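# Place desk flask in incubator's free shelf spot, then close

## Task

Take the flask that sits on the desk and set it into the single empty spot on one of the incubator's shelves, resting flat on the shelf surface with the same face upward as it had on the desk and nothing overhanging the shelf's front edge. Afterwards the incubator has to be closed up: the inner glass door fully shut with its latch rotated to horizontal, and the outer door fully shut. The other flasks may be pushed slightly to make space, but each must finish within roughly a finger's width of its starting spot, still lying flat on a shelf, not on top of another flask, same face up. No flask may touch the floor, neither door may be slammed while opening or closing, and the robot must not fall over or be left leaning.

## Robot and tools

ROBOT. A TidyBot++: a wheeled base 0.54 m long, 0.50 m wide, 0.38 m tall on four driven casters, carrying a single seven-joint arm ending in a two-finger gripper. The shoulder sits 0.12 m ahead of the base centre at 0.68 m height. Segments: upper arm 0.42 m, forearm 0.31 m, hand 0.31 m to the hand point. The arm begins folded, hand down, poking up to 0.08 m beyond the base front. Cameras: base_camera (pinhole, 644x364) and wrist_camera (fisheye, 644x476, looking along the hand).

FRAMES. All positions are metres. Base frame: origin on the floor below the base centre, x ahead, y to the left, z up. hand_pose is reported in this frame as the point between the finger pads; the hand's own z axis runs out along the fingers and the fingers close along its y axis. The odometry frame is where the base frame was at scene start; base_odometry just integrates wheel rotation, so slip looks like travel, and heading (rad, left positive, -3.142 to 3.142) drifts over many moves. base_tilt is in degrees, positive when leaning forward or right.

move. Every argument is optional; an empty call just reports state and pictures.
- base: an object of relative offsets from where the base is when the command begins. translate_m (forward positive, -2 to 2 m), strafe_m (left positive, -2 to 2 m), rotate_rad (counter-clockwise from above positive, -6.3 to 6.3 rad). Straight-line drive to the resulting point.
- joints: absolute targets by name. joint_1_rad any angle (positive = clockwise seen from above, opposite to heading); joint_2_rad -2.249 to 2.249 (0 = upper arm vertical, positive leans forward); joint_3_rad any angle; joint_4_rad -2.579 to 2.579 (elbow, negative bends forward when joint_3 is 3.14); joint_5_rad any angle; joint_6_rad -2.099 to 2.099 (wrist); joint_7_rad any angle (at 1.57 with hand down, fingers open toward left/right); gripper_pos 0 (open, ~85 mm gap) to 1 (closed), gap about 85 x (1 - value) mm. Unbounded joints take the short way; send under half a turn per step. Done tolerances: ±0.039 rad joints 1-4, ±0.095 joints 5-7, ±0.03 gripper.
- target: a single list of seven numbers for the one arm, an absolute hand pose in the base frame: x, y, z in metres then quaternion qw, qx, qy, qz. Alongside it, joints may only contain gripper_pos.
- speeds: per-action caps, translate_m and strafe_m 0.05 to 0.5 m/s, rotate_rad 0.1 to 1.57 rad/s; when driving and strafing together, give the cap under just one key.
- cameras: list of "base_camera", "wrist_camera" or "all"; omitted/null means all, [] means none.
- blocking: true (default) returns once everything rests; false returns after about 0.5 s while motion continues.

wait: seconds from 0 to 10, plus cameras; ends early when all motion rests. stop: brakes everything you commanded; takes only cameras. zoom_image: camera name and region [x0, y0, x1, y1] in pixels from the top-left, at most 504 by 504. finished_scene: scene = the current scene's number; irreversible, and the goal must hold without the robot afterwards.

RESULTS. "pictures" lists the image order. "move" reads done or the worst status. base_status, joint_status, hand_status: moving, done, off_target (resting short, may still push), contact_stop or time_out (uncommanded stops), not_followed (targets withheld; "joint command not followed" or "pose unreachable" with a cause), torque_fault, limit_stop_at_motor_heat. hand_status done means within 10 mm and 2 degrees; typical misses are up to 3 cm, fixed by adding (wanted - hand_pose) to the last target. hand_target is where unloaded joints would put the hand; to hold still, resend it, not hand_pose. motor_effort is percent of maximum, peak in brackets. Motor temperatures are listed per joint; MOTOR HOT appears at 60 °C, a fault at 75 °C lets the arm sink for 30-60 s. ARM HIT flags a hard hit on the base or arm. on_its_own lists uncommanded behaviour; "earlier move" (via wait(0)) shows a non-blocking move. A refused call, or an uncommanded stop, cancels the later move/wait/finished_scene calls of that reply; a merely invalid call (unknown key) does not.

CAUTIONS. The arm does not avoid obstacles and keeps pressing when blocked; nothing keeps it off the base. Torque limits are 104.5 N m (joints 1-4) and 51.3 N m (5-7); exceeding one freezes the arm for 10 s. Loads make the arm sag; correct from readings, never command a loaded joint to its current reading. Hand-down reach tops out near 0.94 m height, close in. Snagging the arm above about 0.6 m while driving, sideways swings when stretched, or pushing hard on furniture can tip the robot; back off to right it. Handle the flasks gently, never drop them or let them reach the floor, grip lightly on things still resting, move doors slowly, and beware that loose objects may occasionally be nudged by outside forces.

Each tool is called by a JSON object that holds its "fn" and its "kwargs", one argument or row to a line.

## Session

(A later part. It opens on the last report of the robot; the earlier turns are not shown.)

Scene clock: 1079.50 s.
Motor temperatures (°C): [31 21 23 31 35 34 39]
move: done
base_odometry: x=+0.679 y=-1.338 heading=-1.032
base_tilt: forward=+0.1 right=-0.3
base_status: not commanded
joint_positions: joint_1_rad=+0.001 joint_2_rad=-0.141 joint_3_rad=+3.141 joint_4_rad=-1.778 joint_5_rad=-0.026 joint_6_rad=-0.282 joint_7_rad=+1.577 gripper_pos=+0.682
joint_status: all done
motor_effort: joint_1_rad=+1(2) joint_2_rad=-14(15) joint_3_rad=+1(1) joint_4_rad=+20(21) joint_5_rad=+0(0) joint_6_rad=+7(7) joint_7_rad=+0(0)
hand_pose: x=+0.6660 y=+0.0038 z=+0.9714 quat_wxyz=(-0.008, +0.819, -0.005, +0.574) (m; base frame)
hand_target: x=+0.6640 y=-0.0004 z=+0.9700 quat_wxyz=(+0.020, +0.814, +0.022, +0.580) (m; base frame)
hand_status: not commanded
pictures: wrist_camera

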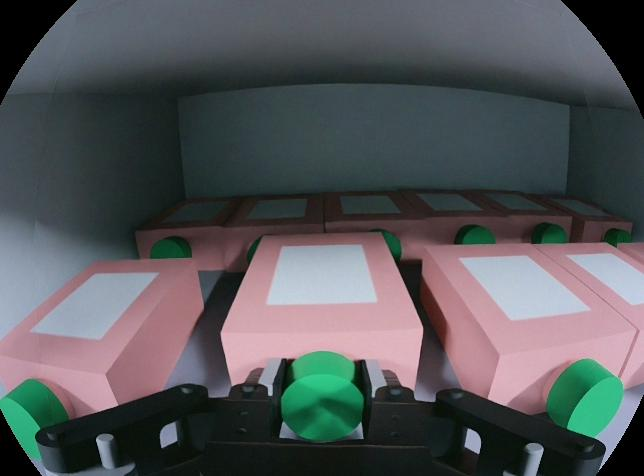

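{"fn": "move", "kwargs": {
  "joints": {"joint_2_rad": -0.149, "joint_4_rad": -1.80, "joint_6_rad": -0.32},
  "cameras": []
}}

{"fn": "move", "kwargs": {
  "joints": {"joint_6_rad": -0.345},
  "cameras": ["wrist_camera"]
}}

Scene clock: 1086.97 s.
Motor temperatures (°C): [31 21 23 31 35 34 39]
move: done
base_odometry: x=+0.679 y=-1.338 heading=-1.032
base_tilt: forward=+0.0 right=-0.3
base_status: not commanded
joint_positions: joint_1_rad=+0.001 joint_2_rad=-0.146 joint_3_rad=+3.141 joint_4_rad=-1.775 joint_5_rad=-0.026 joint_6_rad=-0.299 joint_7_rad=+1.577 gripper_pos=+0.682
joint_status: all done
motor_effort: joint_1_rad=+1(1) joint_2_rad=-14(14) joint_3_rad=-1(1) joint_4_rad=+18(20) joint_5_rad=+0(1) joint_6_rad=+5(7) joint_7_rad=+0(0)
hand_pose: x=+0.6632 y=+0.0040 z=+0.9713 quat_wxyz=(-0.009, +0.821, -0.005, +0.570) (m; base frame)
hand_target: x=+0.6566 y=-0.0011 z=+0.9515 quat_wxyz=(+0.020, +0.833, +0.022, +0.552) (m; base frame)
hand_status: not commanded
pictures: none
No camera images: "cameras" was empty.

Scene clock: 1087.37 s.
Motor temperatures (°C): [31 21 23 31 35 34 39]
move: done
base_odometry: x=+0.679 y=-1.338 heading=-1.032
base_tilt: forward=+0.0 right=-0.4
base_status: not commanded
joint_positions: joint_1_rad=+0.001 joint_2_rad=-0.148 joint_3_rad=+3.141 joint_4_rad=-1.775 joint_5_rad=-0.026 joint_6_rad=-0.302 joint_7_rad=+1.577 gripper_pos=+0.682
joint_status: all done
motor_effort: joint_1_rad=+0(1) joint_2_rad=-14(14) joint_3_rad=+0(1) joint_4_rad=+17(20) joint_5_rad=+0(1) joint_6_rad=+5(7) joint_7_rad=+0(0)
hand_pose: x=+0.6624 y=+0.0040 z=+0.9713 quat_wxyz=(-0.009, +0.822, -0.005, +0.570) (m; base frame)
hand_target: x=+0.6535 y=-0.0013 z=+0.9444 quat_wxyz=(+0.020, +0.840, +0.022, +0.542) (m; base frame)
hand_status: not commanded
pictures: wrist_camera

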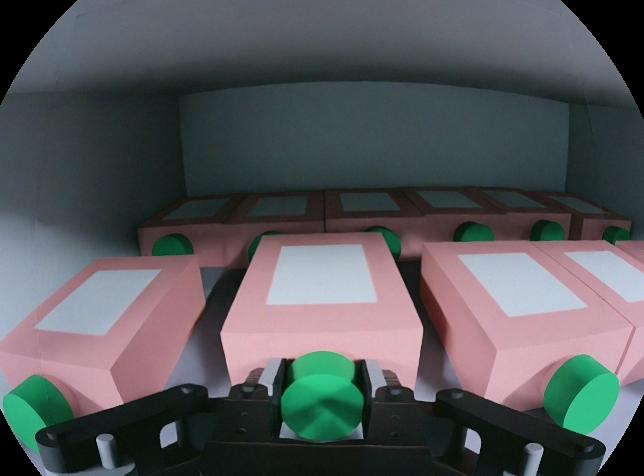

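{"fn": "move", "kwargs": {
  "joints": {"joint_2_rad": -0.155, "joint_4_rad": -1.775, "joint_6_rad": -0.32},
  "cameras": []
}}

{"fn": "move", "kwargs": {
  "joints": {"gripper_pos": 0.68},
  "cameras": []
}}

{"fn": "move", "kwargs": {
  "joints": {"gripper_pos": 0.64},
  "cameras": ["wrist_camera"]
}}

{"fn": "move", "kwargs": {
  "joints": {"gripper_pos": 0.5},
  "cameras": ["wrist_camera"]
}}

Scene clock: 1098.30 s.
Motor temperatures (°C): [31 21 23 31 35 34 39]
move: done
base_odometry: x=+0.679 y=-1.338 heading=-1.032
base_tilt: forward=+0.0 right=-0.3
base_status: not commanded
joint_positions: joint_1_rad=+0.001 joint_2_rad=-0.148 joint_3_rad=+3.141 joint_4_rad=-1.775 joint_5_rad=-0.026 joint_6_rad=-0.302 joint_7_rad=+1.577 gripper_pos=+0.682
joint_status: all done
motor_effort: joint_1_rad=+0(1) joint_2_rad=-16(17) joint_3_rad=+0(1) joint_4_rad=+20(23) joint_5_rad=+0(1) joint_6_rad=+8(9) joint_7_rad=+0(0)
hand_pose: x=+0.6624 y=+0.0040 z=+0.9718 quat_wxyz=(-0.009, +0.821, -0.005, +0.570) (m; base frame)
hand_target: x=+0.6583 y=-0.0011 z=+0.9698 quat_wxyz=(+0.020, +0.825, +0.022, +0.565) (m; base frame)
hand_status: not commanded
pictures: none
No camera images: "cameras" was empty.

Scene clock: 1098.97 s.
Motor temperatures (°C): [31 21 23 31 35 34 39]
move: done
base_odometry: x=+0.679 y=-1.338 heading=-1.032
base_tilt: forward=+0.1 right=-0.2
base_status: not commanded
joint_positions: joint_1_rad=+0.001 joint_2_rad=-0.148 joint_3_rad=+3.141 joint_4_rad=-1.775 joint_5_rad=-0.026 joint_6_rad=-0.302 joint_7_rad=+1.577 gripper_pos=+0.677
joint_status: all done
motor_effort: joint_1_rad=+0(1) joint_2_rad=-16(16) joint_3_rad=-1(1) joint_4_rad=+21(22) joint_5_rad=+0(1) joint_6_rad=+8(8) joint_7_rad=+0(1)
hand_pose: x=+0.6623 y=+0.0040 z=+0.9718 quat_wxyz=(-0.009, +0.821, -0.005, +0.570) (m; base frame)
hand_target: x=+0.6583 y=-0.0011 z=+0.9698 quat_wxyz=(+0.020, +0.825, +0.022, +0.565) (m; base frame)
hand_status: not commanded
pictures: none
No camera images: "cameras" was empty.

Scene clock: 1099.40 s.
Motor temperatures (°C): [31 21 23 31 35 34 39]
move: done
base_odometry: x=+0.679 y=-1.338 heading=-1.032
base_tilt: forward=+0.0 right=-0.4
base_status: not commanded
joint_positions: joint_1_rad=+0.001 joint_2_rad=-0.148 joint_3_rad=+3.141 joint_4_rad=-1.775 joint_5_rad=-0.026 joint_6_rad=-0.302 joint_7_rad=+1.577 gripper_pos=+0.640
joint_status: all done
motor_effort: joint_1_rad=-1(1) joint_2_rad=-16(16) joint_3_rad=-1(1) joint_4_rad=+21(22) joint_5_rad=+0(0) joint_6_rad=+8(9) joint_7_rad=+0(1)
hand_pose: x=+0.6623 y=+0.0040 z=+0.9718 quat_wxyz=(-0.009, +0.821, -0.005, +0.570) (m; base frame)
hand_target: x=+0.6583 y=-0.0011 z=+0.9698 quat_wxyz=(+0.020, +0.825, +0.022, +0.565) (m; base frame)
hand_status: not commanded
pictures: wrist_camera

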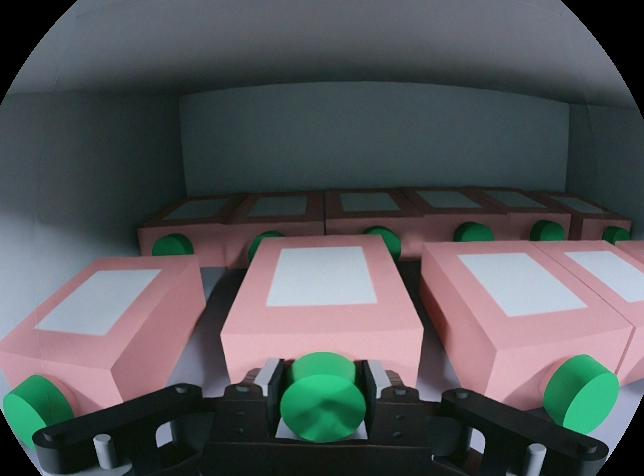

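Scene clock: 1099.97 s.
Motor temperatures (°C): [31 21 23 31 35 34 39]
move: done
base_odometry: x=+0.679 y=-1.338 heading=-1.032
base_tilt: forward=+0.0 right=-0.2
base_status: not commanded
joint_positions: joint_1_rad=+0.001 joint_2_rad=-0.148 joint_3_rad=+3.141 joint_4_rad=-1.775 joint_5_rad=-0.026 joint_6_rad=-0.302 joint_7_rad=+1.577 gripper_pos=+0.500
joint_status: all done
motor_effort: joint_1_rad=+0(1) joint_2_rad=-16(16) joint_3_rad=-1(1) joint_4_rad=+22(22) joint_5_rad=+0(1) joint_6_rad=+8(9) joint_7_rad=+1(1)
hand_pose: x=+0.6623 y=+0.0040 z=+0.9718 quat_wxyz=(-0.009, +0.821, -0.005, +0.570) (m; base frame)
hand_target: x=+0.6583 y=-0.0011 z=+0.9698 quat_wxyz=(+0.020, +0.825, +0.022, +0.565) (m; base frame)
hand_status: not commanded
pictures: wrist_camera

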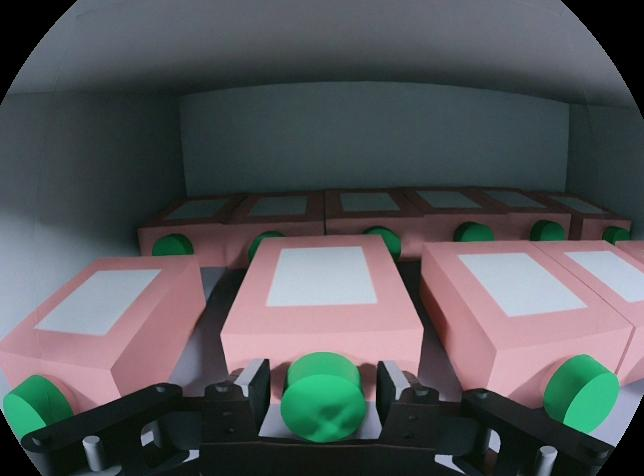

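{"fn": "move", "kwargs": {
  "base": {"translate_m": -0.08},
  "speeds": {"translate_m": 0.06},
  "cameras": ["wrist_camera"]
}}

{"fn": "zoom_image", "kwargs": {
  "camera": "wrist_camera",
  "region": [80, 170, 560, 440]
}}

{"fn": "move", "kwargs": {
  "base": {"translate_m": -0.15},
  "speeds": {"translate_m": 0.1},
  "cameras": ["wrist_camera"]
}}

{"fn": "zoom_image", "kwargs": {
  "camera": "wrist_camera",
  "region": [80, 170, 560, 440]
}}

Scene clock: 1108.60 s.
Motor temperatures (°C): [31 21 23 31 35 34 39]
move: done
base_odometry: x=+0.638 y=-1.270 heading=-1.032
base_tilt: forward=+0.0 right=-0.3
base_status: done
joint_positions: joint_1_rad=+0.001 joint_2_rad=-0.150 joint_3_rad=+3.141 joint_4_rad=-1.775 joint_5_rad=-0.026 joint_6_rad=-0.302 joint_7_rad=+1.577 gripper_pos=+0.500
joint_status: not commanded
motor_effort: joint_1_rad=+0(1) joint_2_rad=-16(20) joint_3_rad=-1(2) joint_4_rad=+22(23) joint_5_rad=+0(1) joint_6_rad=+9(9) joint_7_rad=+0(1)
hand_pose: x=+0.6619 y=+0.0040 z=+0.9726 quat_wxyz=(-0.009, +0.821, -0.005, +0.571) (m; base frame)
hand_target: x=+0.6583 y=-0.0011 z=+0.9698 quat_wxyz=(+0.020, +0.825, +0.022, +0.565) (m; base frame)
hand_status: not commanded
pictures: wrist_camera

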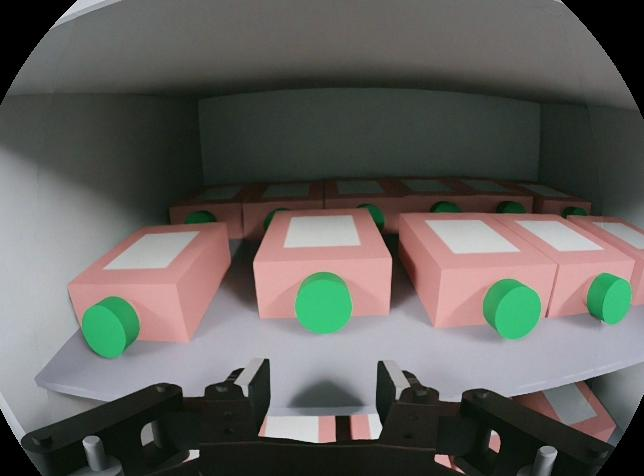

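Scaled by 1.050.

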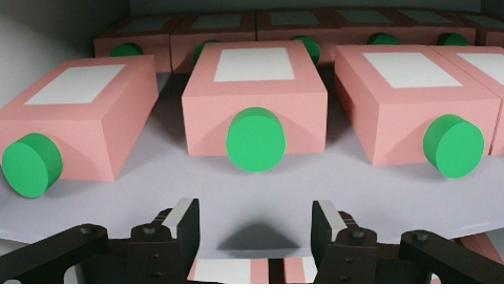

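Scene clock: 1110.67 s.
Motor temperatures (°C): [31 21 23 31 35 34 39]
move: done
base_odometry: x=+0.561 y=-1.141 heading=-1.032
base_tilt: forward=+0.1 right=-0.3
base_status: done
joint_positions: joint_1_rad=+0.001 joint_2_rad=-0.152 joint_3_rad=+3.141 joint_4_rad=-1.775 joint_5_rad=-0.026 joint_6_rad=-0.302 joint_7_rad=+1.577 gripper_pos=+0.500
joint_status: not commanded
motor_effort: joint_1_rad=+0(1) joint_2_rad=-16(20) joint_3_rad=-2(2) joint_4_rad=+22(22) joint_5_rad=+0(1) joint_6_rad=+9(9) joint_7_rad=+0(1)
hand_pose: x=+0.6614 y=+0.0040 z=+0.9736 quat_wxyz=(-0.009, +0.820, -0.005, +0.572) (m; base frame)
hand_target: x=+0.6583 y=-0.0011 z=+0.9698 quat_wxyz=(+0.020, +0.825, +0.022, +0.565) (m; base frame)
hand_status: not commanded
pictures: wrist_camera

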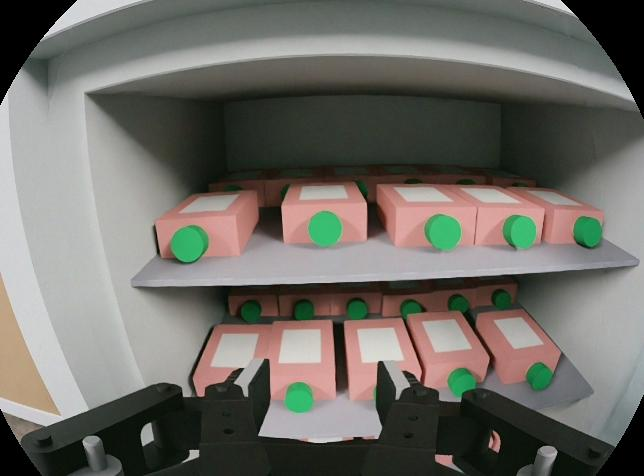

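Scaled by 1.050.

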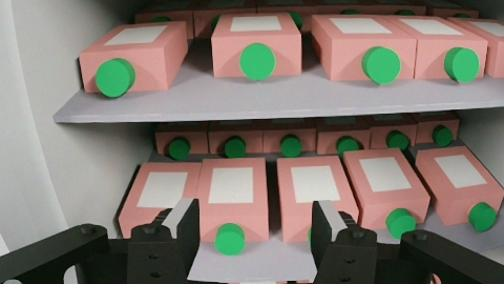

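{"fn": "move", "kwargs": {
  "base": {"translate_m": -0.45},
  "speeds": {"translate_m": 0.2},
  "cameras": ["wrist_camera"]
}}

{"fn": "move", "kwargs": {
  "base": {"rotate_rad": -0.4},
  "joints": {"gripper_pos": 1},
  "speeds": {"rotate_rad": 0.4}
}}

Scene clock: 1127.97 s.
Motor temperatures (°C): [31 21 23 31 35 34 39]
move: done
base_odometry: x=+0.330 y=-0.754 heading=-1.032
base_tilt: forward=+0.0 right=-0.4
base_status: done
joint_positions: joint_1_rad=+0.001 joint_2_rad=-0.152 joint_3_rad=+3.141 joint_4_rad=-1.775 joint_5_rad=-0.026 joint_6_rad=-0.302 joint_7_rad=+1.577 gripper_pos=+0.500
joint_status: not commanded
motor_effort: joint_1_rad=-1(1) joint_2_rad=-16(20) joint_3_rad=+0(2) joint_4_rad=+22(22) joint_5_rad=+0(1) joint_6_rad=+8(9) joint_7_rad=+1(1)
hand_pose: x=+0.6612 y=+0.0040 z=+0.9739 quat_wxyz=(-0.009, +0.820, -0.005, +0.572) (m; base frame)
hand_target: x=+0.6583 y=-0.0011 z=+0.9698 quat_wxyz=(+0.020, +0.825, +0.022, +0.565) (m; base frame)
hand_status: not commanded
pictures: wrist_camera

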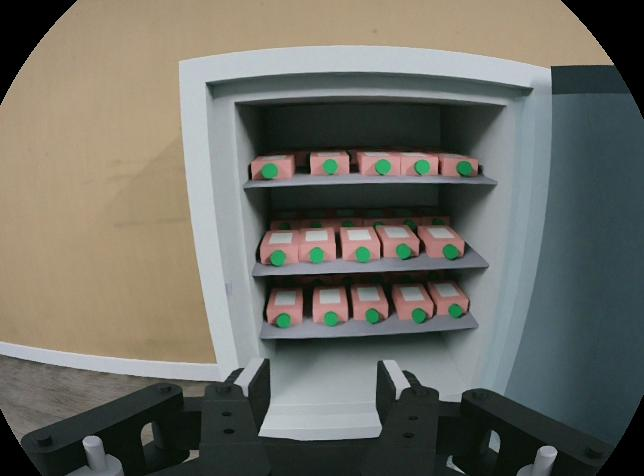

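Scene clock: 1129.53 s.
Motor temperatures (°C): [31 21 23 31 35 34 39]
move: done
base_odometry: x=+0.330 y=-0.754 heading=-1.432
base_tilt: forward=+0.0 right=-0.4
base_status: done
joint_positions: joint_1_rad=+0.001 joint_2_rad=-0.152 joint_3_rad=+3.141 joint_4_rad=-1.775 joint_5_rad=-0.026 joint_6_rad=-0.302 joint_7_rad=+1.577 gripper_pos=+0.999
joint_status: all done
motor_effort: joint_1_rad=-1(2) joint_2_rad=-16(17) joint_3_rad=-1(3) joint_4_rad=+22(22) joint_5_rad=+0(1) joint_6_rad=+9(9) joint_7_rad=+1(1)
hand_pose: x=+0.6612 y=+0.0038 z=+0.9739 quat_wxyz=(-0.008, +0.820, -0.005, +0.572) (m; base frame)
hand_target: x=+0.6583 y=-0.0011 z=+0.9698 quat_wxyz=(+0.020, +0.825, +0.022, +0.565) (m; base frame)
hand_status: not commanded
pictures: base_camera, wrist_camera

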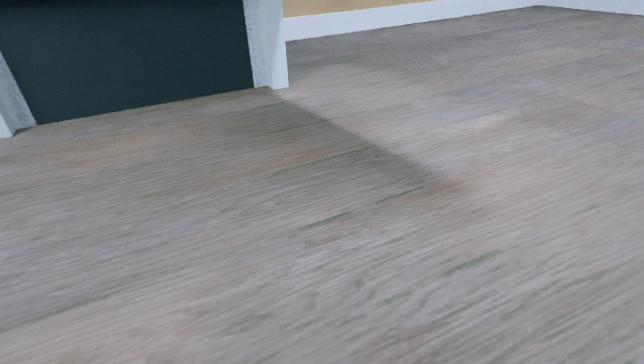

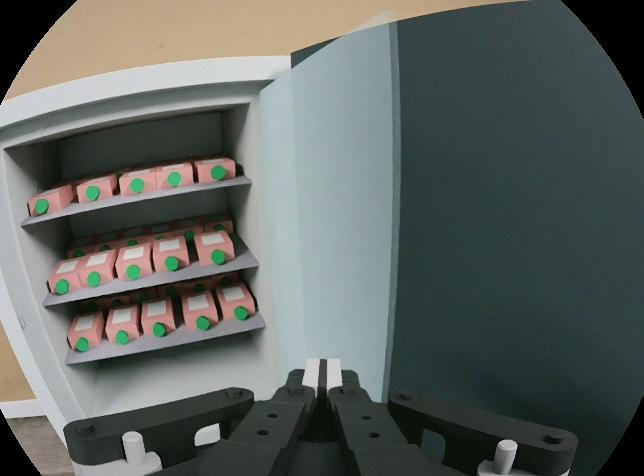

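{"fn": "move", "kwargs": {
  "base": {"translate_m": -0.3},
  "speeds": {"translate_m": 0.25},
  "cameras": ["wrist_camera"]
}}

{"fn": "move", "kwargs": {
  "base": {"rotate_rad": -0.3},
  "speeds": {"rotate_rad": 0.4},
  "cameras": ["wrist_camera"]
}}

Scene clock: 1140.67 s.
Motor temperatures (°C): [31 21 23 31 35 34 39]
move: done
base_odometry: x=+0.289 y=-0.457 heading=-1.432
base_tilt: forward=+0.0 right=-0.4
base_status: done
joint_positions: joint_1_rad=+0.001 joint_2_rad=-0.152 joint_3_rad=+3.141 joint_4_rad=-1.775 joint_5_rad=-0.026 joint_6_rad=-0.302 joint_7_rad=+1.577 gripper_pos=+0.999
joint_status: not commanded
motor_effort: joint_1_rad=-1(1) joint_2_rad=-16(20) joint_3_rad=+0(1) joint_4_rad=+22(22) joint_5_rad=+0(1) joint_6_rad=+9(9) joint_7_rad=+1(1)
hand_pose: x=+0.6611 y=+0.0038 z=+0.9740 quat_wxyz=(-0.008, +0.820, -0.005, +0.572) (m; base frame)
hand_target: x=+0.6583 y=-0.0011 z=+0.9698 quat_wxyz=(+0.020, +0.825, +0.022, +0.565) (m; base frame)
hand_status: not commanded
pictures: wrist_camera

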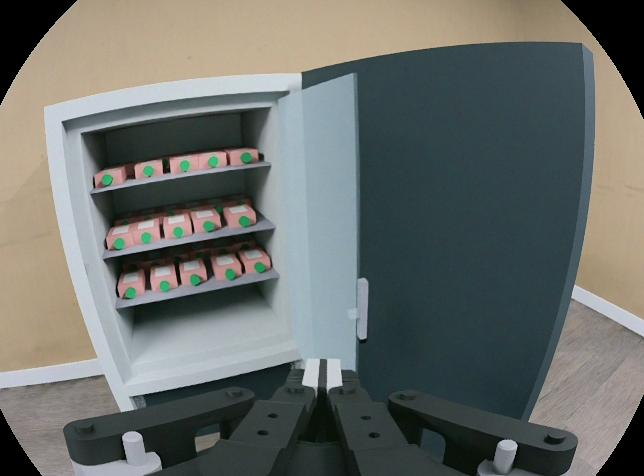

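Scene clock: 1142.00 s.
Motor temperatures (°C): [31 21 23 31 35 34 39]
move: done
base_odometry: x=+0.288 y=-0.457 heading=-1.732
base_tilt: forward=+0.0 right=-0.4
base_status: done
joint_positions: joint_1_rad=+0.001 joint_2_rad=-0.152 joint_3_rad=+3.141 joint_4_rad=-1.775 joint_5_rad=-0.026 joint_6_rad=-0.302 joint_7_rad=+1.577 gripper_pos=+0.999
joint_status: not commanded
motor_effort: joint_1_rad=+0(2) joint_2_rad=-16(17) joint_3_rad=-1(3) joint_4_rad=+22(22) joint_5_rad=+0(1) joint_6_rad=+9(9) joint_7_rad=+0(1)
hand_pose: x=+0.6611 y=+0.0038 z=+0.9740 quat_wxyz=(-0.009, +0.820, -0.005, +0.572) (m; base frame)
hand_target: x=+0.6583 y=-0.0011 z=+0.9698 quat_wxyz=(+0.020, +0.825, +0.022, +0.565) (m; base frame)
hand_status: not commanded
pictures: wrist_camera

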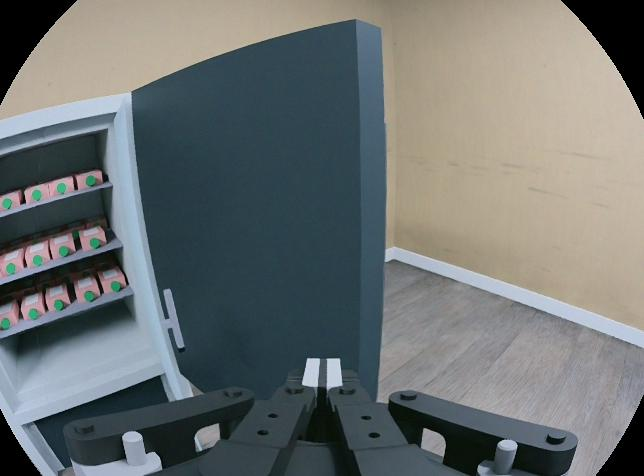

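{"fn": "move", "kwargs": {
  "base": {"rotate_rad": 0.7},
  "speeds": {"rotate_rad": 0.5},
  "cameras": []
}}

{"fn": "move", "kwargs": {
  "base": {"strafe_m": -0.6},
  "speeds": {"strafe_m": 0.25}
}}

Scene clock: 1213.13 s.
Motor temperatures (°C): [31 21 23 31 35 34 39]
move: done
base_odometry: x=+0.288 y=-0.457 heading=-1.033
base_tilt: forward=+0.1 right=-0.3
base_status: done
joint_positions: joint_1_rad=+0.000 joint_2_rad=-0.152 joint_3_rad=+3.141 joint_4_rad=-1.775 joint_5_rad=-0.026 joint_6_rad=-0.302 joint_7_rad=+1.577 gripper_pos=+0.999
joint_status: not commanded
motor_effort: joint_1_rad=+0(3) joint_2_rad=-16(17) joint_3_rad=+0(3) joint_4_rad=+22(22) joint_5_rad=+0(1) joint_6_rad=+8(9) joint_7_rad=+0(1)
hand_pose: x=+0.6611 y=+0.0044 z=+0.9740 quat_wxyz=(-0.009, +0.820, -0.005, +0.572) (m; base frame)
hand_target: x=+0.6583 y=-0.0011 z=+0.9698 quat_wxyz=(+0.020, +0.825, +0.022, +0.565) (m; base frame)
hand_status: not commanded
pictures: none
No camera images: "cameras" was empty.

Scene clock: 1216.33 s.
Motor temperatures (°C): [31 21 23 31 35 34 39]
move: done
base_odometry: x=-0.227 y=-0.764 heading=-1.032
base_tilt: forward=+0.0 right=-0.3
base_status: done
joint_positions: joint_1_rad=+0.000 joint_2_rad=-0.152 joint_3_rad=+3.141 joint_4_rad=-1.775 joint_5_rad=-0.026 joint_6_rad=-0.302 joint_7_rad=+1.577 gripper_pos=+0.999
joint_status: not commanded
motor_effort: joint_1_rad=-1(2) joint_2_rad=-16(17) joint_3_rad=+0(3) joint_4_rad=+22(23) joint_5_rad=+0(1) joint_6_rad=+8(9) joint_7_rad=+0(1)
hand_pose: x=+0.6611 y=+0.0045 z=+0.9740 quat_wxyz=(-0.009, +0.820, -0.005, +0.572) (m; base frame)
hand_target: x=+0.6583 y=-0.0011 z=+0.9698 quat_wxyz=(+0.020, +0.825, +0.022, +0.565) (m; base frame)
hand_status: not commanded
pictures: base_camera, wrist_camera

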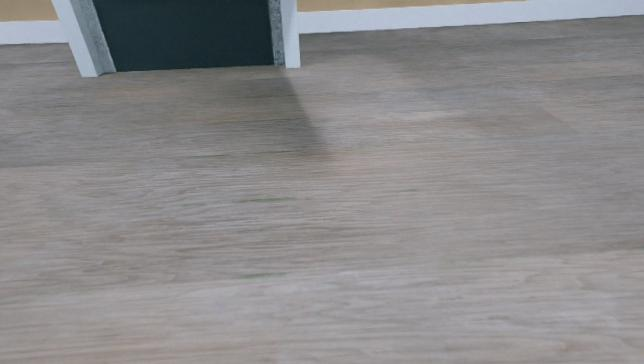

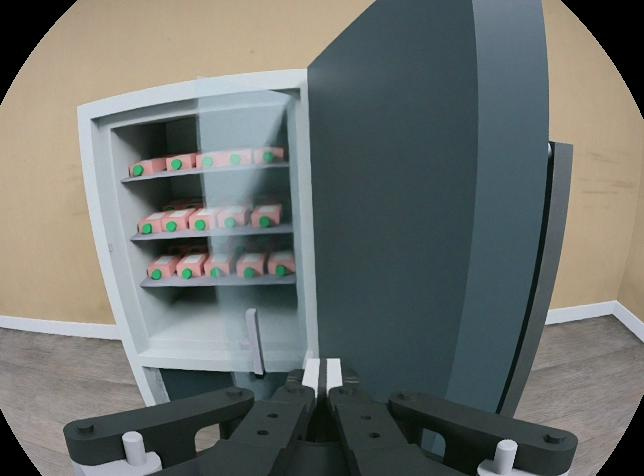

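{"fn": "move", "kwargs": {
  "base": {"translate_m": 0.27},
  "speeds": {"translate_m": 0.15},
  "cameras": ["wrist_camera"]
}}

Scene clock: 1238.20 s.
Motor temperatures (°C): [31 21 23 31 35 34 39]
move: done
base_odometry: x=-0.088 y=-0.996 heading=-1.032
base_tilt: forward=+0.0 right=-0.3
base_status: done
joint_positions: joint_1_rad=+0.000 joint_2_rad=-0.150 joint_3_rad=+3.141 joint_4_rad=-1.775 joint_5_rad=-0.026 joint_6_rad=-0.302 joint_7_rad=+1.577 gripper_pos=+0.999
joint_status: not commanded
motor_effort: joint_1_rad=+0(2) joint_2_rad=-16(19) joint_3_rad=-1(2) joint_4_rad=+22(23) joint_5_rad=+0(1) joint_6_rad=+9(9) joint_7_rad=+0(1)
hand_pose: x=+0.6619 y=+0.0045 z=+0.9725 quat_wxyz=(-0.009, +0.821, -0.005, +0.571) (m; base frame)
hand_target: x=+0.6583 y=-0.0011 z=+0.9698 quat_wxyz=(+0.020, +0.825, +0.022, +0.565) (m; base frame)
hand_status: not commanded
pictures: wrist_camera

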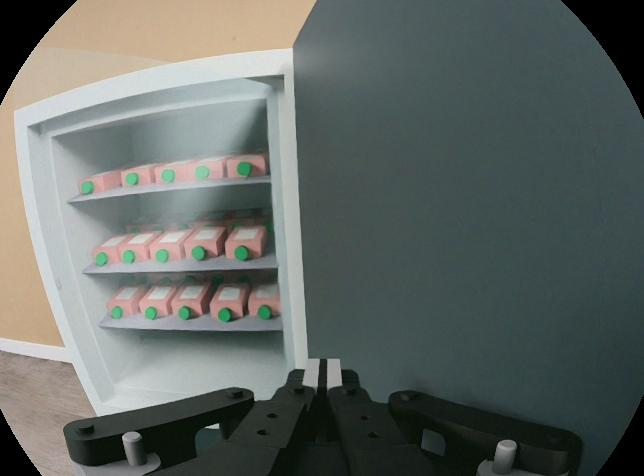

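{"fn": "move", "kwargs": {
  "base": {"translate_m": 0.12},
  "speeds": {"translate_m": 0.1},
  "cameras": ["wrist_camera"]
}}

{"fn": "move", "kwargs": {
  "base": {"strafe_m": 0.05},
  "speeds": {"strafe_m": 0.06},
  "cameras": ["wrist_camera"]
}}

Scene clock: 1247.47 s.
Motor temperatures (°C): [31 21 23 31 35 34 39]
move: done
base_odometry: x=-0.027 y=-1.100 heading=-1.032
base_tilt: forward=+0.0 right=-0.4
base_status: done
joint_positions: joint_1_rad=-0.001 joint_2_rad=-0.150 joint_3_rad=+3.140 joint_4_rad=-1.775 joint_5_rad=-0.026 joint_6_rad=-0.302 joint_7_rad=+1.577 gripper_pos=+0.999
joint_status: not commanded
motor_effort: joint_1_rad=+0(3) joint_2_rad=-16(19) joint_3_rad=-1(3) joint_4_rad=+22(23) joint_5_rad=+0(1) joint_6_rad=+9(10) joint_7_rad=+1(1)
hand_pose: x=+0.6620 y=+0.0049 z=+0.9724 quat_wxyz=(-0.009, +0.821, -0.005, +0.571) (m; base frame)
hand_target: x=+0.6583 y=-0.0011 z=+0.9698 quat_wxyz=(+0.020, +0.825, +0.022, +0.565) (m; base frame)
hand_status: not commanded
pictures: wrist_camera

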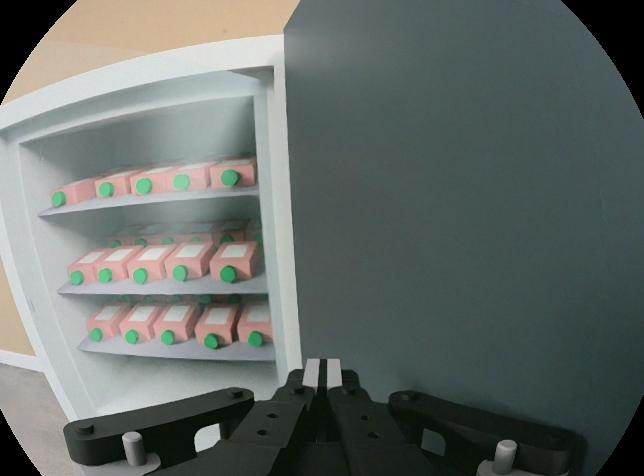

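Scene clock: 1248.77 s.
Motor temperatures (°C): [31 21 23 31 35 34 39]
move: done
base_odometry: x=+0.016 y=-1.074 heading=-1.033
base_tilt: forward=+0.0 right=-0.3
base_status: done
joint_positions: joint_1_rad=-0.001 joint_2_rad=-0.150 joint_3_rad=+3.140 joint_4_rad=-1.775 joint_5_rad=-0.026 joint_6_rad=-0.302 joint_7_rad=+1.577 gripper_pos=+0.999
joint_status: not commanded
motor_effort: joint_1_rad=-1(2) joint_2_rad=-16(17) joint_3_rad=+0(3) joint_4_rad=+23(23) joint_5_rad=+0(1) joint_6_rad=+8(9) joint_7_rad=+0(1)
hand_pose: x=+0.6620 y=+0.0048 z=+0.9724 quat_wxyz=(-0.009, +0.821, -0.005, +0.571) (m; base frame)
hand_target: x=+0.6583 y=-0.0011 z=+0.9698 quat_wxyz=(+0.020, +0.825, +0.022, +0.565) (m; base frame)
hand_status: not commanded
pictures: wrist_camera

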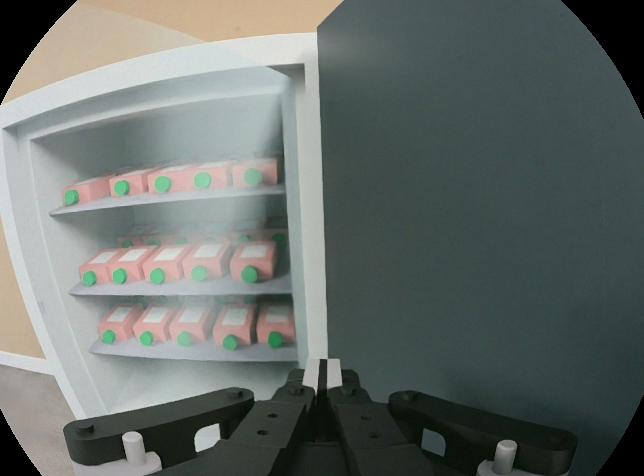

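{"fn": "move", "kwargs": {
  "base": {"strafe_m": 0.12},
  "speeds": {"strafe_m": 0.06},
  "cameras": ["wrist_camera"]
}}

Scene clock: 1258.77 s.
Motor temperatures (°C): [31 21 23 31 35 34 39]
move: done
base_odometry: x=+0.119 y=-1.013 heading=-1.033
base_tilt: forward=+0.0 right=-0.4
base_status: done
joint_positions: joint_1_rad=+0.000 joint_2_rad=-0.150 joint_3_rad=+3.141 joint_4_rad=-1.775 joint_5_rad=-0.026 joint_6_rad=-0.302 joint_7_rad=+1.577 gripper_pos=+0.999
joint_status: not commanded
motor_effort: joint_1_rad=-1(3) joint_2_rad=-16(17) joint_3_rad=+0(4) joint_4_rad=+21(22) joint_5_rad=+0(1) joint_6_rad=+9(9) joint_7_rad=+1(1)
hand_pose: x=+0.6620 y=+0.0040 z=+0.9724 quat_wxyz=(-0.008, +0.821, -0.005, +0.571) (m; base frame)
hand_target: x=+0.6583 y=-0.0011 z=+0.9698 quat_wxyz=(+0.020, +0.825, +0.022, +0.565) (m; base frame)
hand_status: not commanded
pictures: wrist_camera

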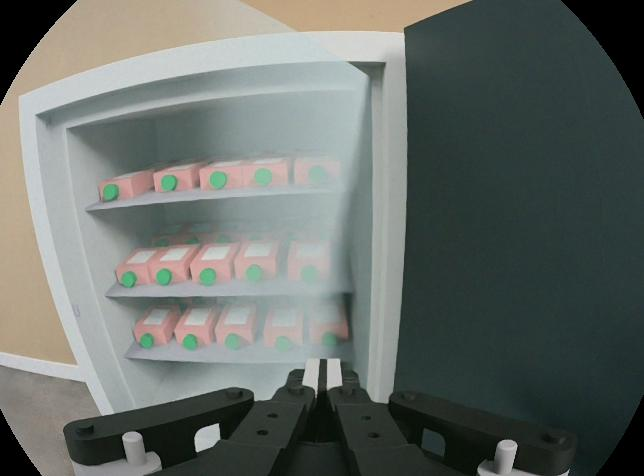

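{"fn": "move", "kwargs": {
  "base": {"strafe_m": 0.12, "translate_m": 0.03},
  "speeds": {"strafe_m": 0.06},
  "cameras": ["wrist_camera"]
}}

{"fn": "move", "kwargs": {
  "base": {"strafe_m": 0.12, "translate_m": 0.06},
  "speeds": {"strafe_m": 0.06},
  "cameras": ["wrist_camera"]
}}

Scene clock: 1265.93 s.
Motor temperatures (°C): [31 21 23 31 35 34 39]
move: done
base_odometry: x=+0.238 y=-0.977 heading=-1.033
base_tilt: forward=+0.0 right=-0.3
base_status: done
joint_positions: joint_1_rad=+0.001 joint_2_rad=-0.150 joint_3_rad=+3.141 joint_4_rad=-1.775 joint_5_rad=-0.026 joint_6_rad=-0.302 joint_7_rad=+1.577 gripper_pos=+0.999
joint_status: not commanded
motor_effort: joint_1_rad=+0(3) joint_2_rad=-16(17) joint_3_rad=+1(3) joint_4_rad=+22(23) joint_5_rad=+0(1) joint_6_rad=+8(9) joint_7_rad=+1(1)
hand_pose: x=+0.6620 y=+0.0036 z=+0.9724 quat_wxyz=(-0.008, +0.821, -0.005, +0.571) (m; base frame)
hand_target: x=+0.6583 y=-0.0011 z=+0.9698 quat_wxyz=(+0.020, +0.825, +0.022, +0.565) (m; base frame)
hand_status: not commanded
pictures: wrist_camera

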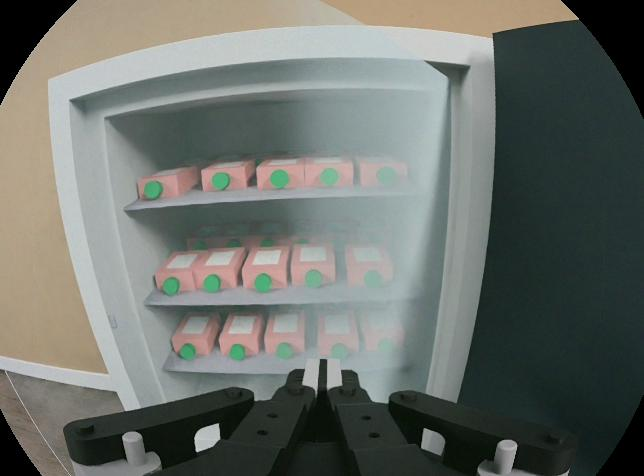

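Scene clock: 1268.67 s.
Motor temperatures (°C): [31 21 23 31 35 34 39]
move: done
base_odometry: x=+0.372 y=-0.967 heading=-1.032
base_tilt: forward=+0.0 right=-0.3
base_status: done
joint_positions: joint_1_rad=+0.001 joint_2_rad=-0.150 joint_3_rad=+3.142 joint_4_rad=-1.775 joint_5_rad=-0.026 joint_6_rad=-0.302 joint_7_rad=+1.577 gripper_pos=+0.999
joint_status: not commanded
motor_effort: joint_1_rad=-1(3) joint_2_rad=-16(17) joint_3_rad=-1(3) joint_4_rad=+22(23) joint_5_rad=+0(1) joint_6_rad=+9(9) joint_7_rad=+1(1)
hand_pose: x=+0.6619 y=+0.0033 z=+0.9725 quat_wxyz=(-0.008, +0.821, -0.006, +0.571) (m; base frame)
hand_target: x=+0.6583 y=-0.0011 z=+0.9698 quat_wxyz=(+0.020, +0.825, +0.022, +0.565) (m; base frame)
hand_status: not commanded
pictures: wrist_camera

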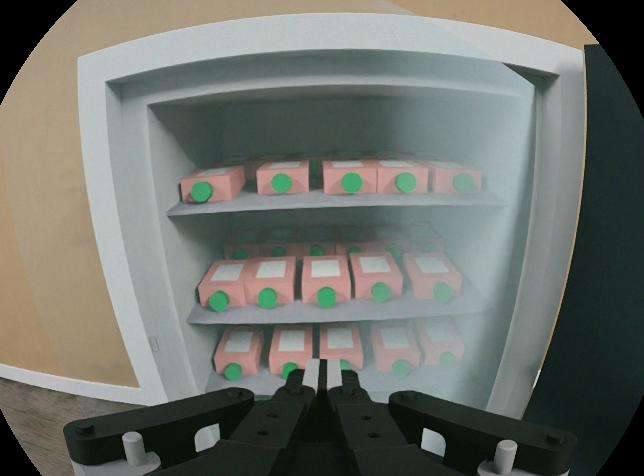

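{"fn": "zoom_image", "kwargs": {
  "camera": "wrist_camera",
  "region": [60, 0, 560, 440]
}}

Scaled by 1.008.

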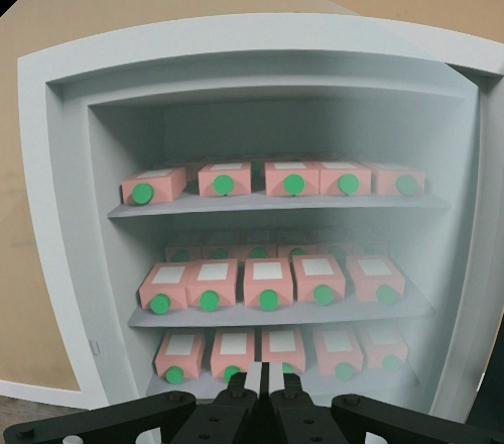

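{"fn": "move", "kwargs": {
  "base": {"translate_m": 0.06, "strafe_m": 0.03},
  "speeds": {"translate_m": 0.06}
}}

Scene clock: 1282.40 s.
Motor temperatures (°C): [31 21 23 31 35 34 39]
move: done
base_odometry: x=+0.428 y=-1.003 heading=-1.032
base_tilt: forward=+0.0 right=-0.3
base_status: done
joint_positions: joint_1_rad=+0.001 joint_2_rad=-0.150 joint_3_rad=+3.142 joint_4_rad=-1.775 joint_5_rad=-0.026 joint_6_rad=-0.302 joint_7_rad=+1.577 gripper_pos=+0.999
joint_status: not commanded
motor_effort: joint_1_rad=+0(2) joint_2_rad=-16(19) joint_3_rad=+0(4) joint_4_rad=+22(24) joint_5_rad=+0(1) joint_6_rad=+8(11) joint_7_rad=+1(1)
hand_pose: x=+0.6619 y=+0.0032 z=+0.9725 quat_wxyz=(-0.008, +0.821, -0.006, +0.571) (m; base frame)
hand_target: x=+0.6583 y=-0.0011 z=+0.9698 quat_wxyz=(+0.020, +0.825, +0.022, +0.565) (m; base frame)
hand_status: not commanded
pictures: base_camera, wrist_camera

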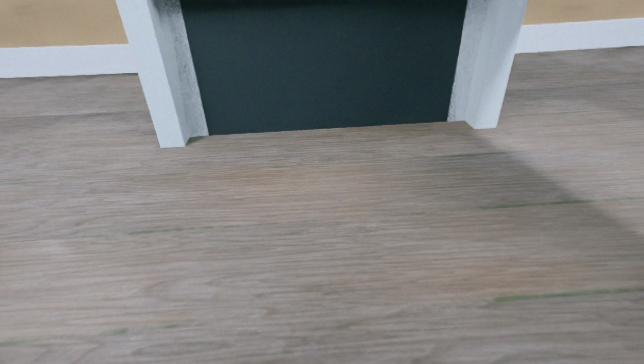

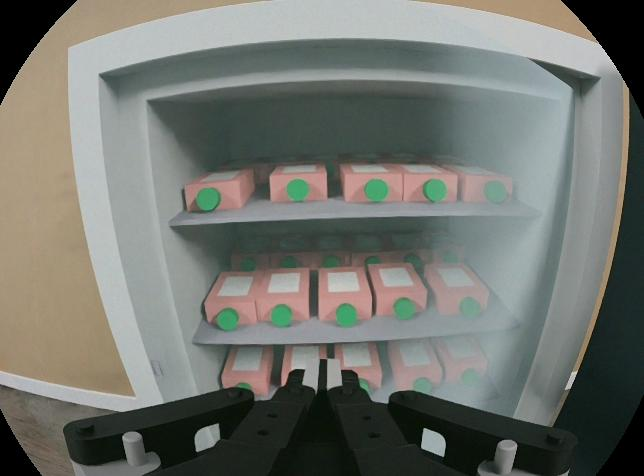

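{"fn": "move", "kwargs": {
  "base": {"translate_m": 0.06, "strafe_m": 0.03},
  "speeds": {"translate_m": 0.06},
  "cameras": ["wrist_camera"]
}}

{"fn": "move", "kwargs": {
  "base": {"translate_m": 0.06, "strafe_m": 0.03},
  "speeds": {"translate_m": 0.06},
  "cameras": ["wrist_camera"]
}}

Scene clock: 1290.27 s.
Motor temperatures (°C): [31 21 23 31 35 34 39]
move: done
base_odometry: x=+0.485 y=-1.039 heading=-1.032
base_tilt: forward=+0.1 right=-0.3
base_status: done
joint_positions: joint_1_rad=+0.001 joint_2_rad=-0.150 joint_3_rad=+3.142 joint_4_rad=-1.775 joint_5_rad=-0.026 joint_6_rad=-0.302 joint_7_rad=+1.577 gripper_pos=+0.999
joint_status: not commanded
motor_effort: joint_1_rad=+0(3) joint_2_rad=-16(18) joint_3_rad=+0(3) joint_4_rad=+22(23) joint_5_rad=+0(0) joint_6_rad=+8(10) joint_7_rad=+0(1)
hand_pose: x=+0.6618 y=+0.0031 z=+0.9725 quat_wxyz=(-0.008, +0.821, -0.006, +0.571) (m; base frame)
hand_target: x=+0.6583 y=-0.0011 z=+0.9698 quat_wxyz=(+0.020, +0.825, +0.022, +0.565) (m; base frame)
hand_status: not commanded
pictures: wrist_camera

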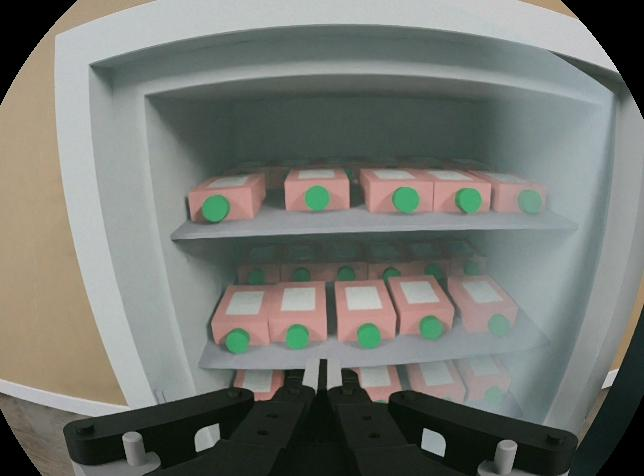

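Scene clock: 1291.87 s.
Motor temperatures (°C): [31 21 23 31 35 34 39]
move: done
base_odometry: x=+0.542 y=-1.075 heading=-1.032
base_tilt: forward=+0.1 right=-0.3
base_status: done
joint_positions: joint_1_rad=+0.001 joint_2_rad=-0.151 joint_3_rad=+3.142 joint_4_rad=-1.775 joint_5_rad=-0.026 joint_6_rad=-0.302 joint_7_rad=+1.577 gripper_pos=+0.999
joint_status: not commanded
motor_effort: joint_1_rad=+0(1) joint_2_rad=-16(19) joint_3_rad=-1(3) joint_4_rad=+22(24) joint_5_rad=+0(0) joint_6_rad=+8(11) joint_7_rad=+1(1)
hand_pose: x=+0.6616 y=+0.0031 z=+0.9725 quat_wxyz=(-0.008, +0.821, -0.006, +0.571) (m; base frame)
hand_target: x=+0.6583 y=-0.0011 z=+0.9698 quat_wxyz=(+0.020, +0.825, +0.022, +0.565) (m; base frame)
hand_status: not commanded
pictures: wrist_camera

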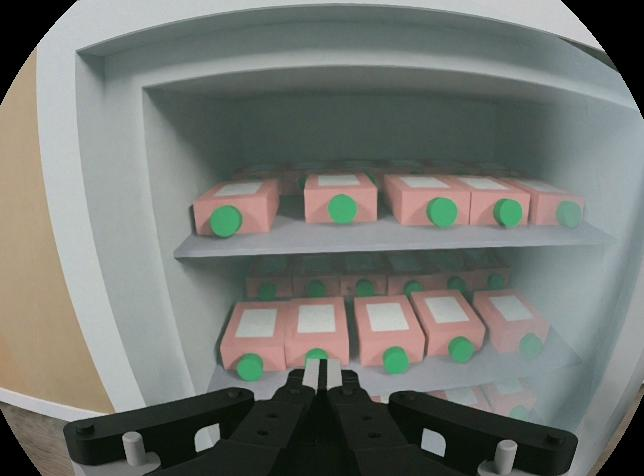

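{"fn": "move", "kwargs": {
  "base": {"translate_m": -0.45},
  "speeds": {"translate_m": 0.1},
  "cameras": ["wrist_camera"]
}}

Scene clock: 1303.00 s.
Motor temperatures (°C): [31 21 23 31 35 33 39]
move: done
base_odometry: x=+0.311 y=-0.688 heading=-1.032
base_tilt: forward=+0.1 right=-0.3
base_status: done
joint_positions: joint_1_rad=+0.001 joint_2_rad=-0.152 joint_3_rad=+3.142 joint_4_rad=-1.775 joint_5_rad=-0.026 joint_6_rad=-0.302 joint_7_rad=+1.577 gripper_pos=+0.999
joint_status: not commanded
motor_effort: joint_1_rad=+0(1) joint_2_rad=-16(19) joint_3_rad=-1(2) joint_4_rad=+22(23) joint_5_rad=+0(1) joint_6_rad=+9(9) joint_7_rad=+1(1)
hand_pose: x=+0.6612 y=+0.0031 z=+0.9731 quat_wxyz=(-0.008, +0.821, -0.006, +0.571) (m; base frame)
hand_target: x=+0.6583 y=-0.0011 z=+0.9698 quat_wxyz=(+0.020, +0.825, +0.022, +0.565) (m; base frame)
hand_status: not commanded
pictures: wrist_camera

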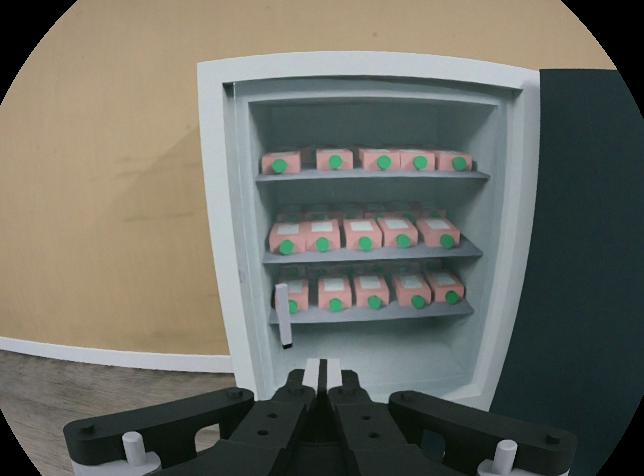

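{"fn": "zoom_image", "kwargs": {
  "camera": "wrist_camera",
  "region": [190, 50, 400, 250]
}}

{"fn": "zoom_image", "kwargs": {
  "camera": "wrist_camera",
  "region": [200, 240, 360, 400]
}}

Scaled by 2.400.

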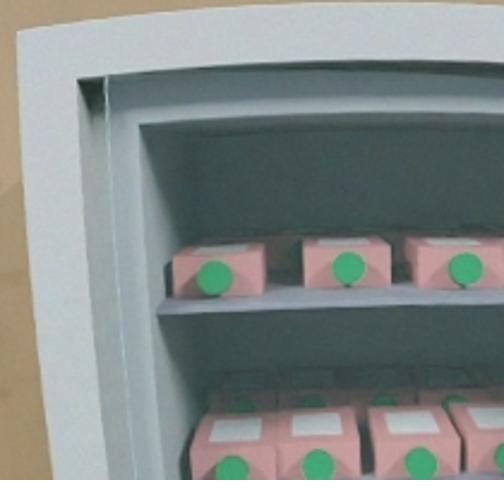

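Scaled by 3.150.

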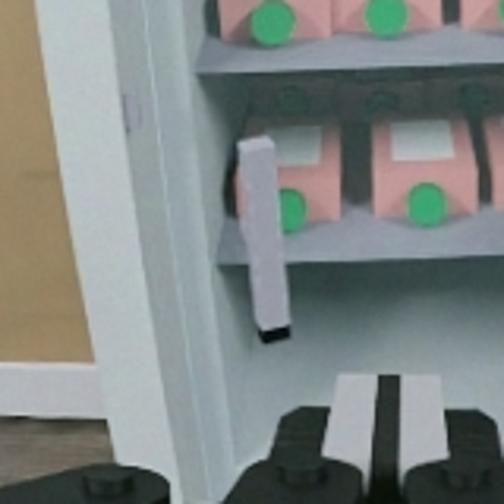

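{"fn": "move", "kwargs": {
  "base": {"strafe_m": 0.09},
  "speeds": {"strafe_m": 0.15},
  "cameras": []
}}

{"fn": "move", "kwargs": {
  "base": {"translate_m": 0.42},
  "speeds": {"translate_m": 0.12},
  "cameras": ["wrist_camera"]
}}

{"fn": "move", "kwargs": {
  "base": {"translate_m": 0.07},
  "speeds": {"translate_m": 0.05},
  "cameras": ["wrist_camera"]
}}

Scene clock: 1319.10 s.
Motor temperatures (°C): [31 21 23 31 35 33 39]
move: done
base_odometry: x=+0.388 y=-0.642 heading=-1.032
base_tilt: forward=+0.1 right=-0.3
base_status: done
joint_positions: joint_1_rad=+0.001 joint_2_rad=-0.152 joint_3_rad=+3.142 joint_4_rad=-1.775 joint_5_rad=-0.026 joint_6_rad=-0.302 joint_7_rad=+1.577 gripper_pos=+0.999
joint_status: not commanded
motor_effort: joint_1_rad=+0(3) joint_2_rad=-16(17) joint_3_rad=-1(4) joint_4_rad=+22(22) joint_5_rad=+0(1) joint_6_rad=+9(9) joint_7_rad=+0(1)
hand_pose: x=+0.6612 y=+0.0032 z=+0.9731 quat_wxyz=(-0.008, +0.821, -0.006, +0.571) (m; base frame)
hand_target: x=+0.6583 y=-0.0011 z=+0.9698 quat_wxyz=(+0.020, +0.825, +0.022, +0.565) (m; base frame)
hand_status: not commanded
pictures: none
No camera images: "cameras" was empty.

Scene clock: 1323.17 s.
Motor temperatures (°C): [31 21 23 31 35 33 39]
move: done
base_odometry: x=+0.604 y=-1.002 heading=-1.032
base_tilt: forward=+0.1 right=-0.2
base_status: done
joint_positions: joint_1_rad=+0.001 joint_2_rad=-0.149 joint_3_rad=+3.142 joint_4_rad=-1.775 joint_5_rad=-0.026 joint_6_rad=-0.302 joint_7_rad=+1.577 gripper_pos=+0.999
joint_status: not commanded
motor_effort: joint_1_rad=-1(1) joint_2_rad=-16(19) joint_3_rad=-1(2) joint_4_rad=+21(22) joint_5_rad=+0(1) joint_6_rad=+9(9) joint_7_rad=+1(1)
hand_pose: x=+0.6620 y=+0.0032 z=+0.9717 quat_wxyz=(-0.008, +0.821, -0.006, +0.570) (m; base frame)
hand_target: x=+0.6583 y=-0.0011 z=+0.9698 quat_wxyz=(+0.020, +0.825, +0.022, +0.565) (m; base frame)
hand_status: not commanded
pictures: wrist_camera

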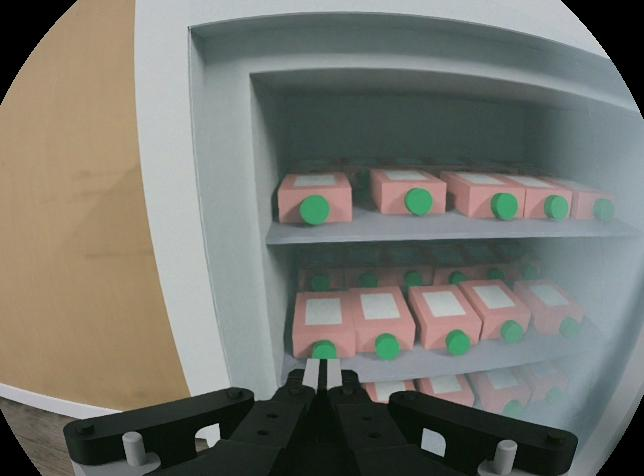

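Scene clock: 1325.03 s.
Motor temperatures (°C): [31 21 23 31 35 33 39]
move: done
base_odometry: x=+0.640 y=-1.062 heading=-1.031
base_tilt: forward=+0.0 right=-0.3
base_status: done
joint_positions: joint_1_rad=+0.001 joint_2_rad=-0.151 joint_3_rad=+3.142 joint_4_rad=-1.776 joint_5_rad=-0.026 joint_6_rad=-0.302 joint_7_rad=+1.577 gripper_pos=+0.999
joint_status: not commanded
motor_effort: joint_1_rad=+0(1) joint_2_rad=-16(19) joint_3_rad=-1(1) joint_4_rad=+22(23) joint_5_rad=+0(1) joint_6_rad=+9(10) joint_7_rad=+1(1)
hand_pose: x=+0.6614 y=+0.0032 z=+0.9724 quat_wxyz=(-0.008, +0.821, -0.006, +0.571) (m; base frame)
hand_target: x=+0.6583 y=-0.0011 z=+0.9698 quat_wxyz=(+0.020, +0.825, +0.022, +0.565) (m; base frame)
hand_status: not commanded
pictures: wrist_camera

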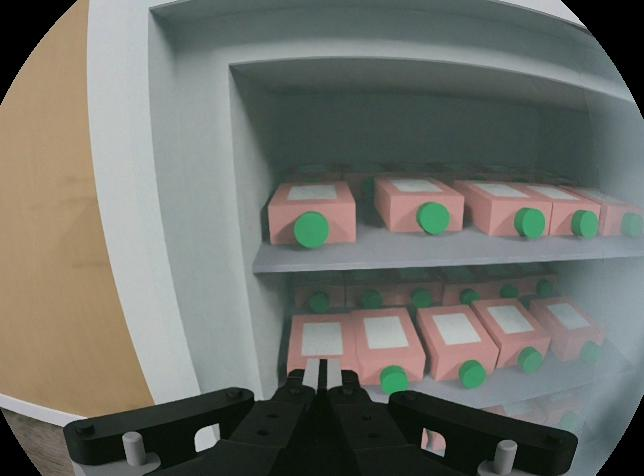

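{"fn": "move", "kwargs": {
  "base": {"translate_m": 0.06},
  "speeds": {"translate_m": 0.05},
  "cameras": ["wrist_camera"]
}}

{"fn": "move", "kwargs": {
  "base": {"translate_m": 0.03},
  "speeds": {"translate_m": 0.05},
  "cameras": ["wrist_camera"]
}}

Scene clock: 1333.63 s.
Motor temperatures (°C): [31 21 23 31 35 33 39]
move: done
base_odometry: x=+0.671 y=-1.114 heading=-1.031
base_tilt: forward=+0.1 right=-0.4
base_status: done
joint_positions: joint_1_rad=+0.001 joint_2_rad=-0.151 joint_3_rad=+3.142 joint_4_rad=-1.776 joint_5_rad=-0.026 joint_6_rad=-0.303 joint_7_rad=+1.577 gripper_pos=+0.999
joint_status: not commanded
motor_effort: joint_1_rad=+1(2) joint_2_rad=-16(19) joint_3_rad=+0(2) joint_4_rad=+22(23) joint_5_rad=+0(1) joint_6_rad=+9(11) joint_7_rad=+1(1)
hand_pose: x=+0.6613 y=+0.0032 z=+0.9723 quat_wxyz=(-0.008, +0.821, -0.006, +0.571) (m; base frame)
hand_target: x=+0.6583 y=-0.0011 z=+0.9698 quat_wxyz=(+0.020, +0.825, +0.022, +0.565) (m; base frame)
hand_status: not commanded
pictures: wrist_camera

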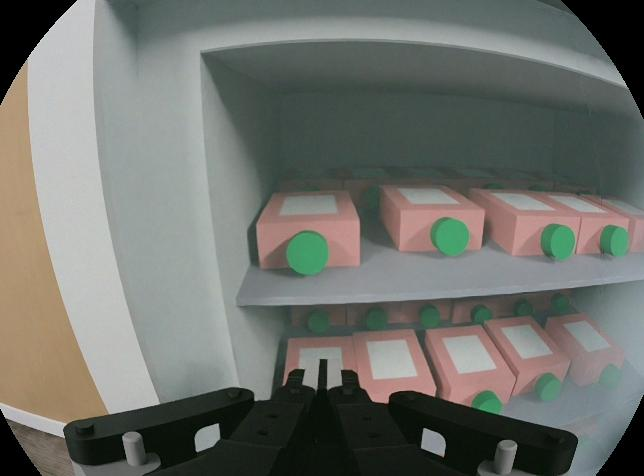

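Scene clock: 1334.70 s.
Motor temperatures (°C): [31 21 23 31 35 33 39]
move: done
base_odometry: x=+0.686 y=-1.140 heading=-1.031
base_tilt: forward=+0.0 right=-0.3
base_status: done
joint_positions: joint_1_rad=+0.001 joint_2_rad=-0.151 joint_3_rad=+3.141 joint_4_rad=-1.776 joint_5_rad=-0.026 joint_6_rad=-0.303 joint_7_rad=+1.577 gripper_pos=+0.999
joint_status: not commanded
motor_effort: joint_1_rad=+0(1) joint_2_rad=-16(19) joint_3_rad=+0(2) joint_4_rad=+22(23) joint_5_rad=+0(1) joint_6_rad=+9(10) joint_7_rad=+0(1)
hand_pose: x=+0.6614 y=+0.0032 z=+0.9720 quat_wxyz=(-0.008, +0.821, -0.006, +0.570) (m; base frame)
hand_target: x=+0.6583 y=-0.0011 z=+0.9698 quat_wxyz=(+0.020, +0.825, +0.022, +0.565) (m; base frame)
hand_status: not commanded
pictures: wrist_camera

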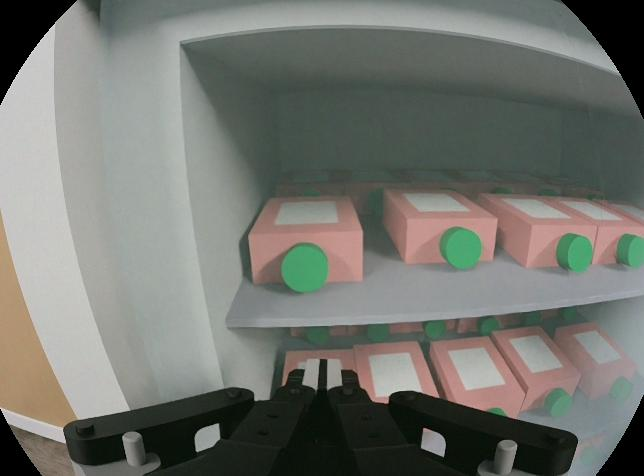

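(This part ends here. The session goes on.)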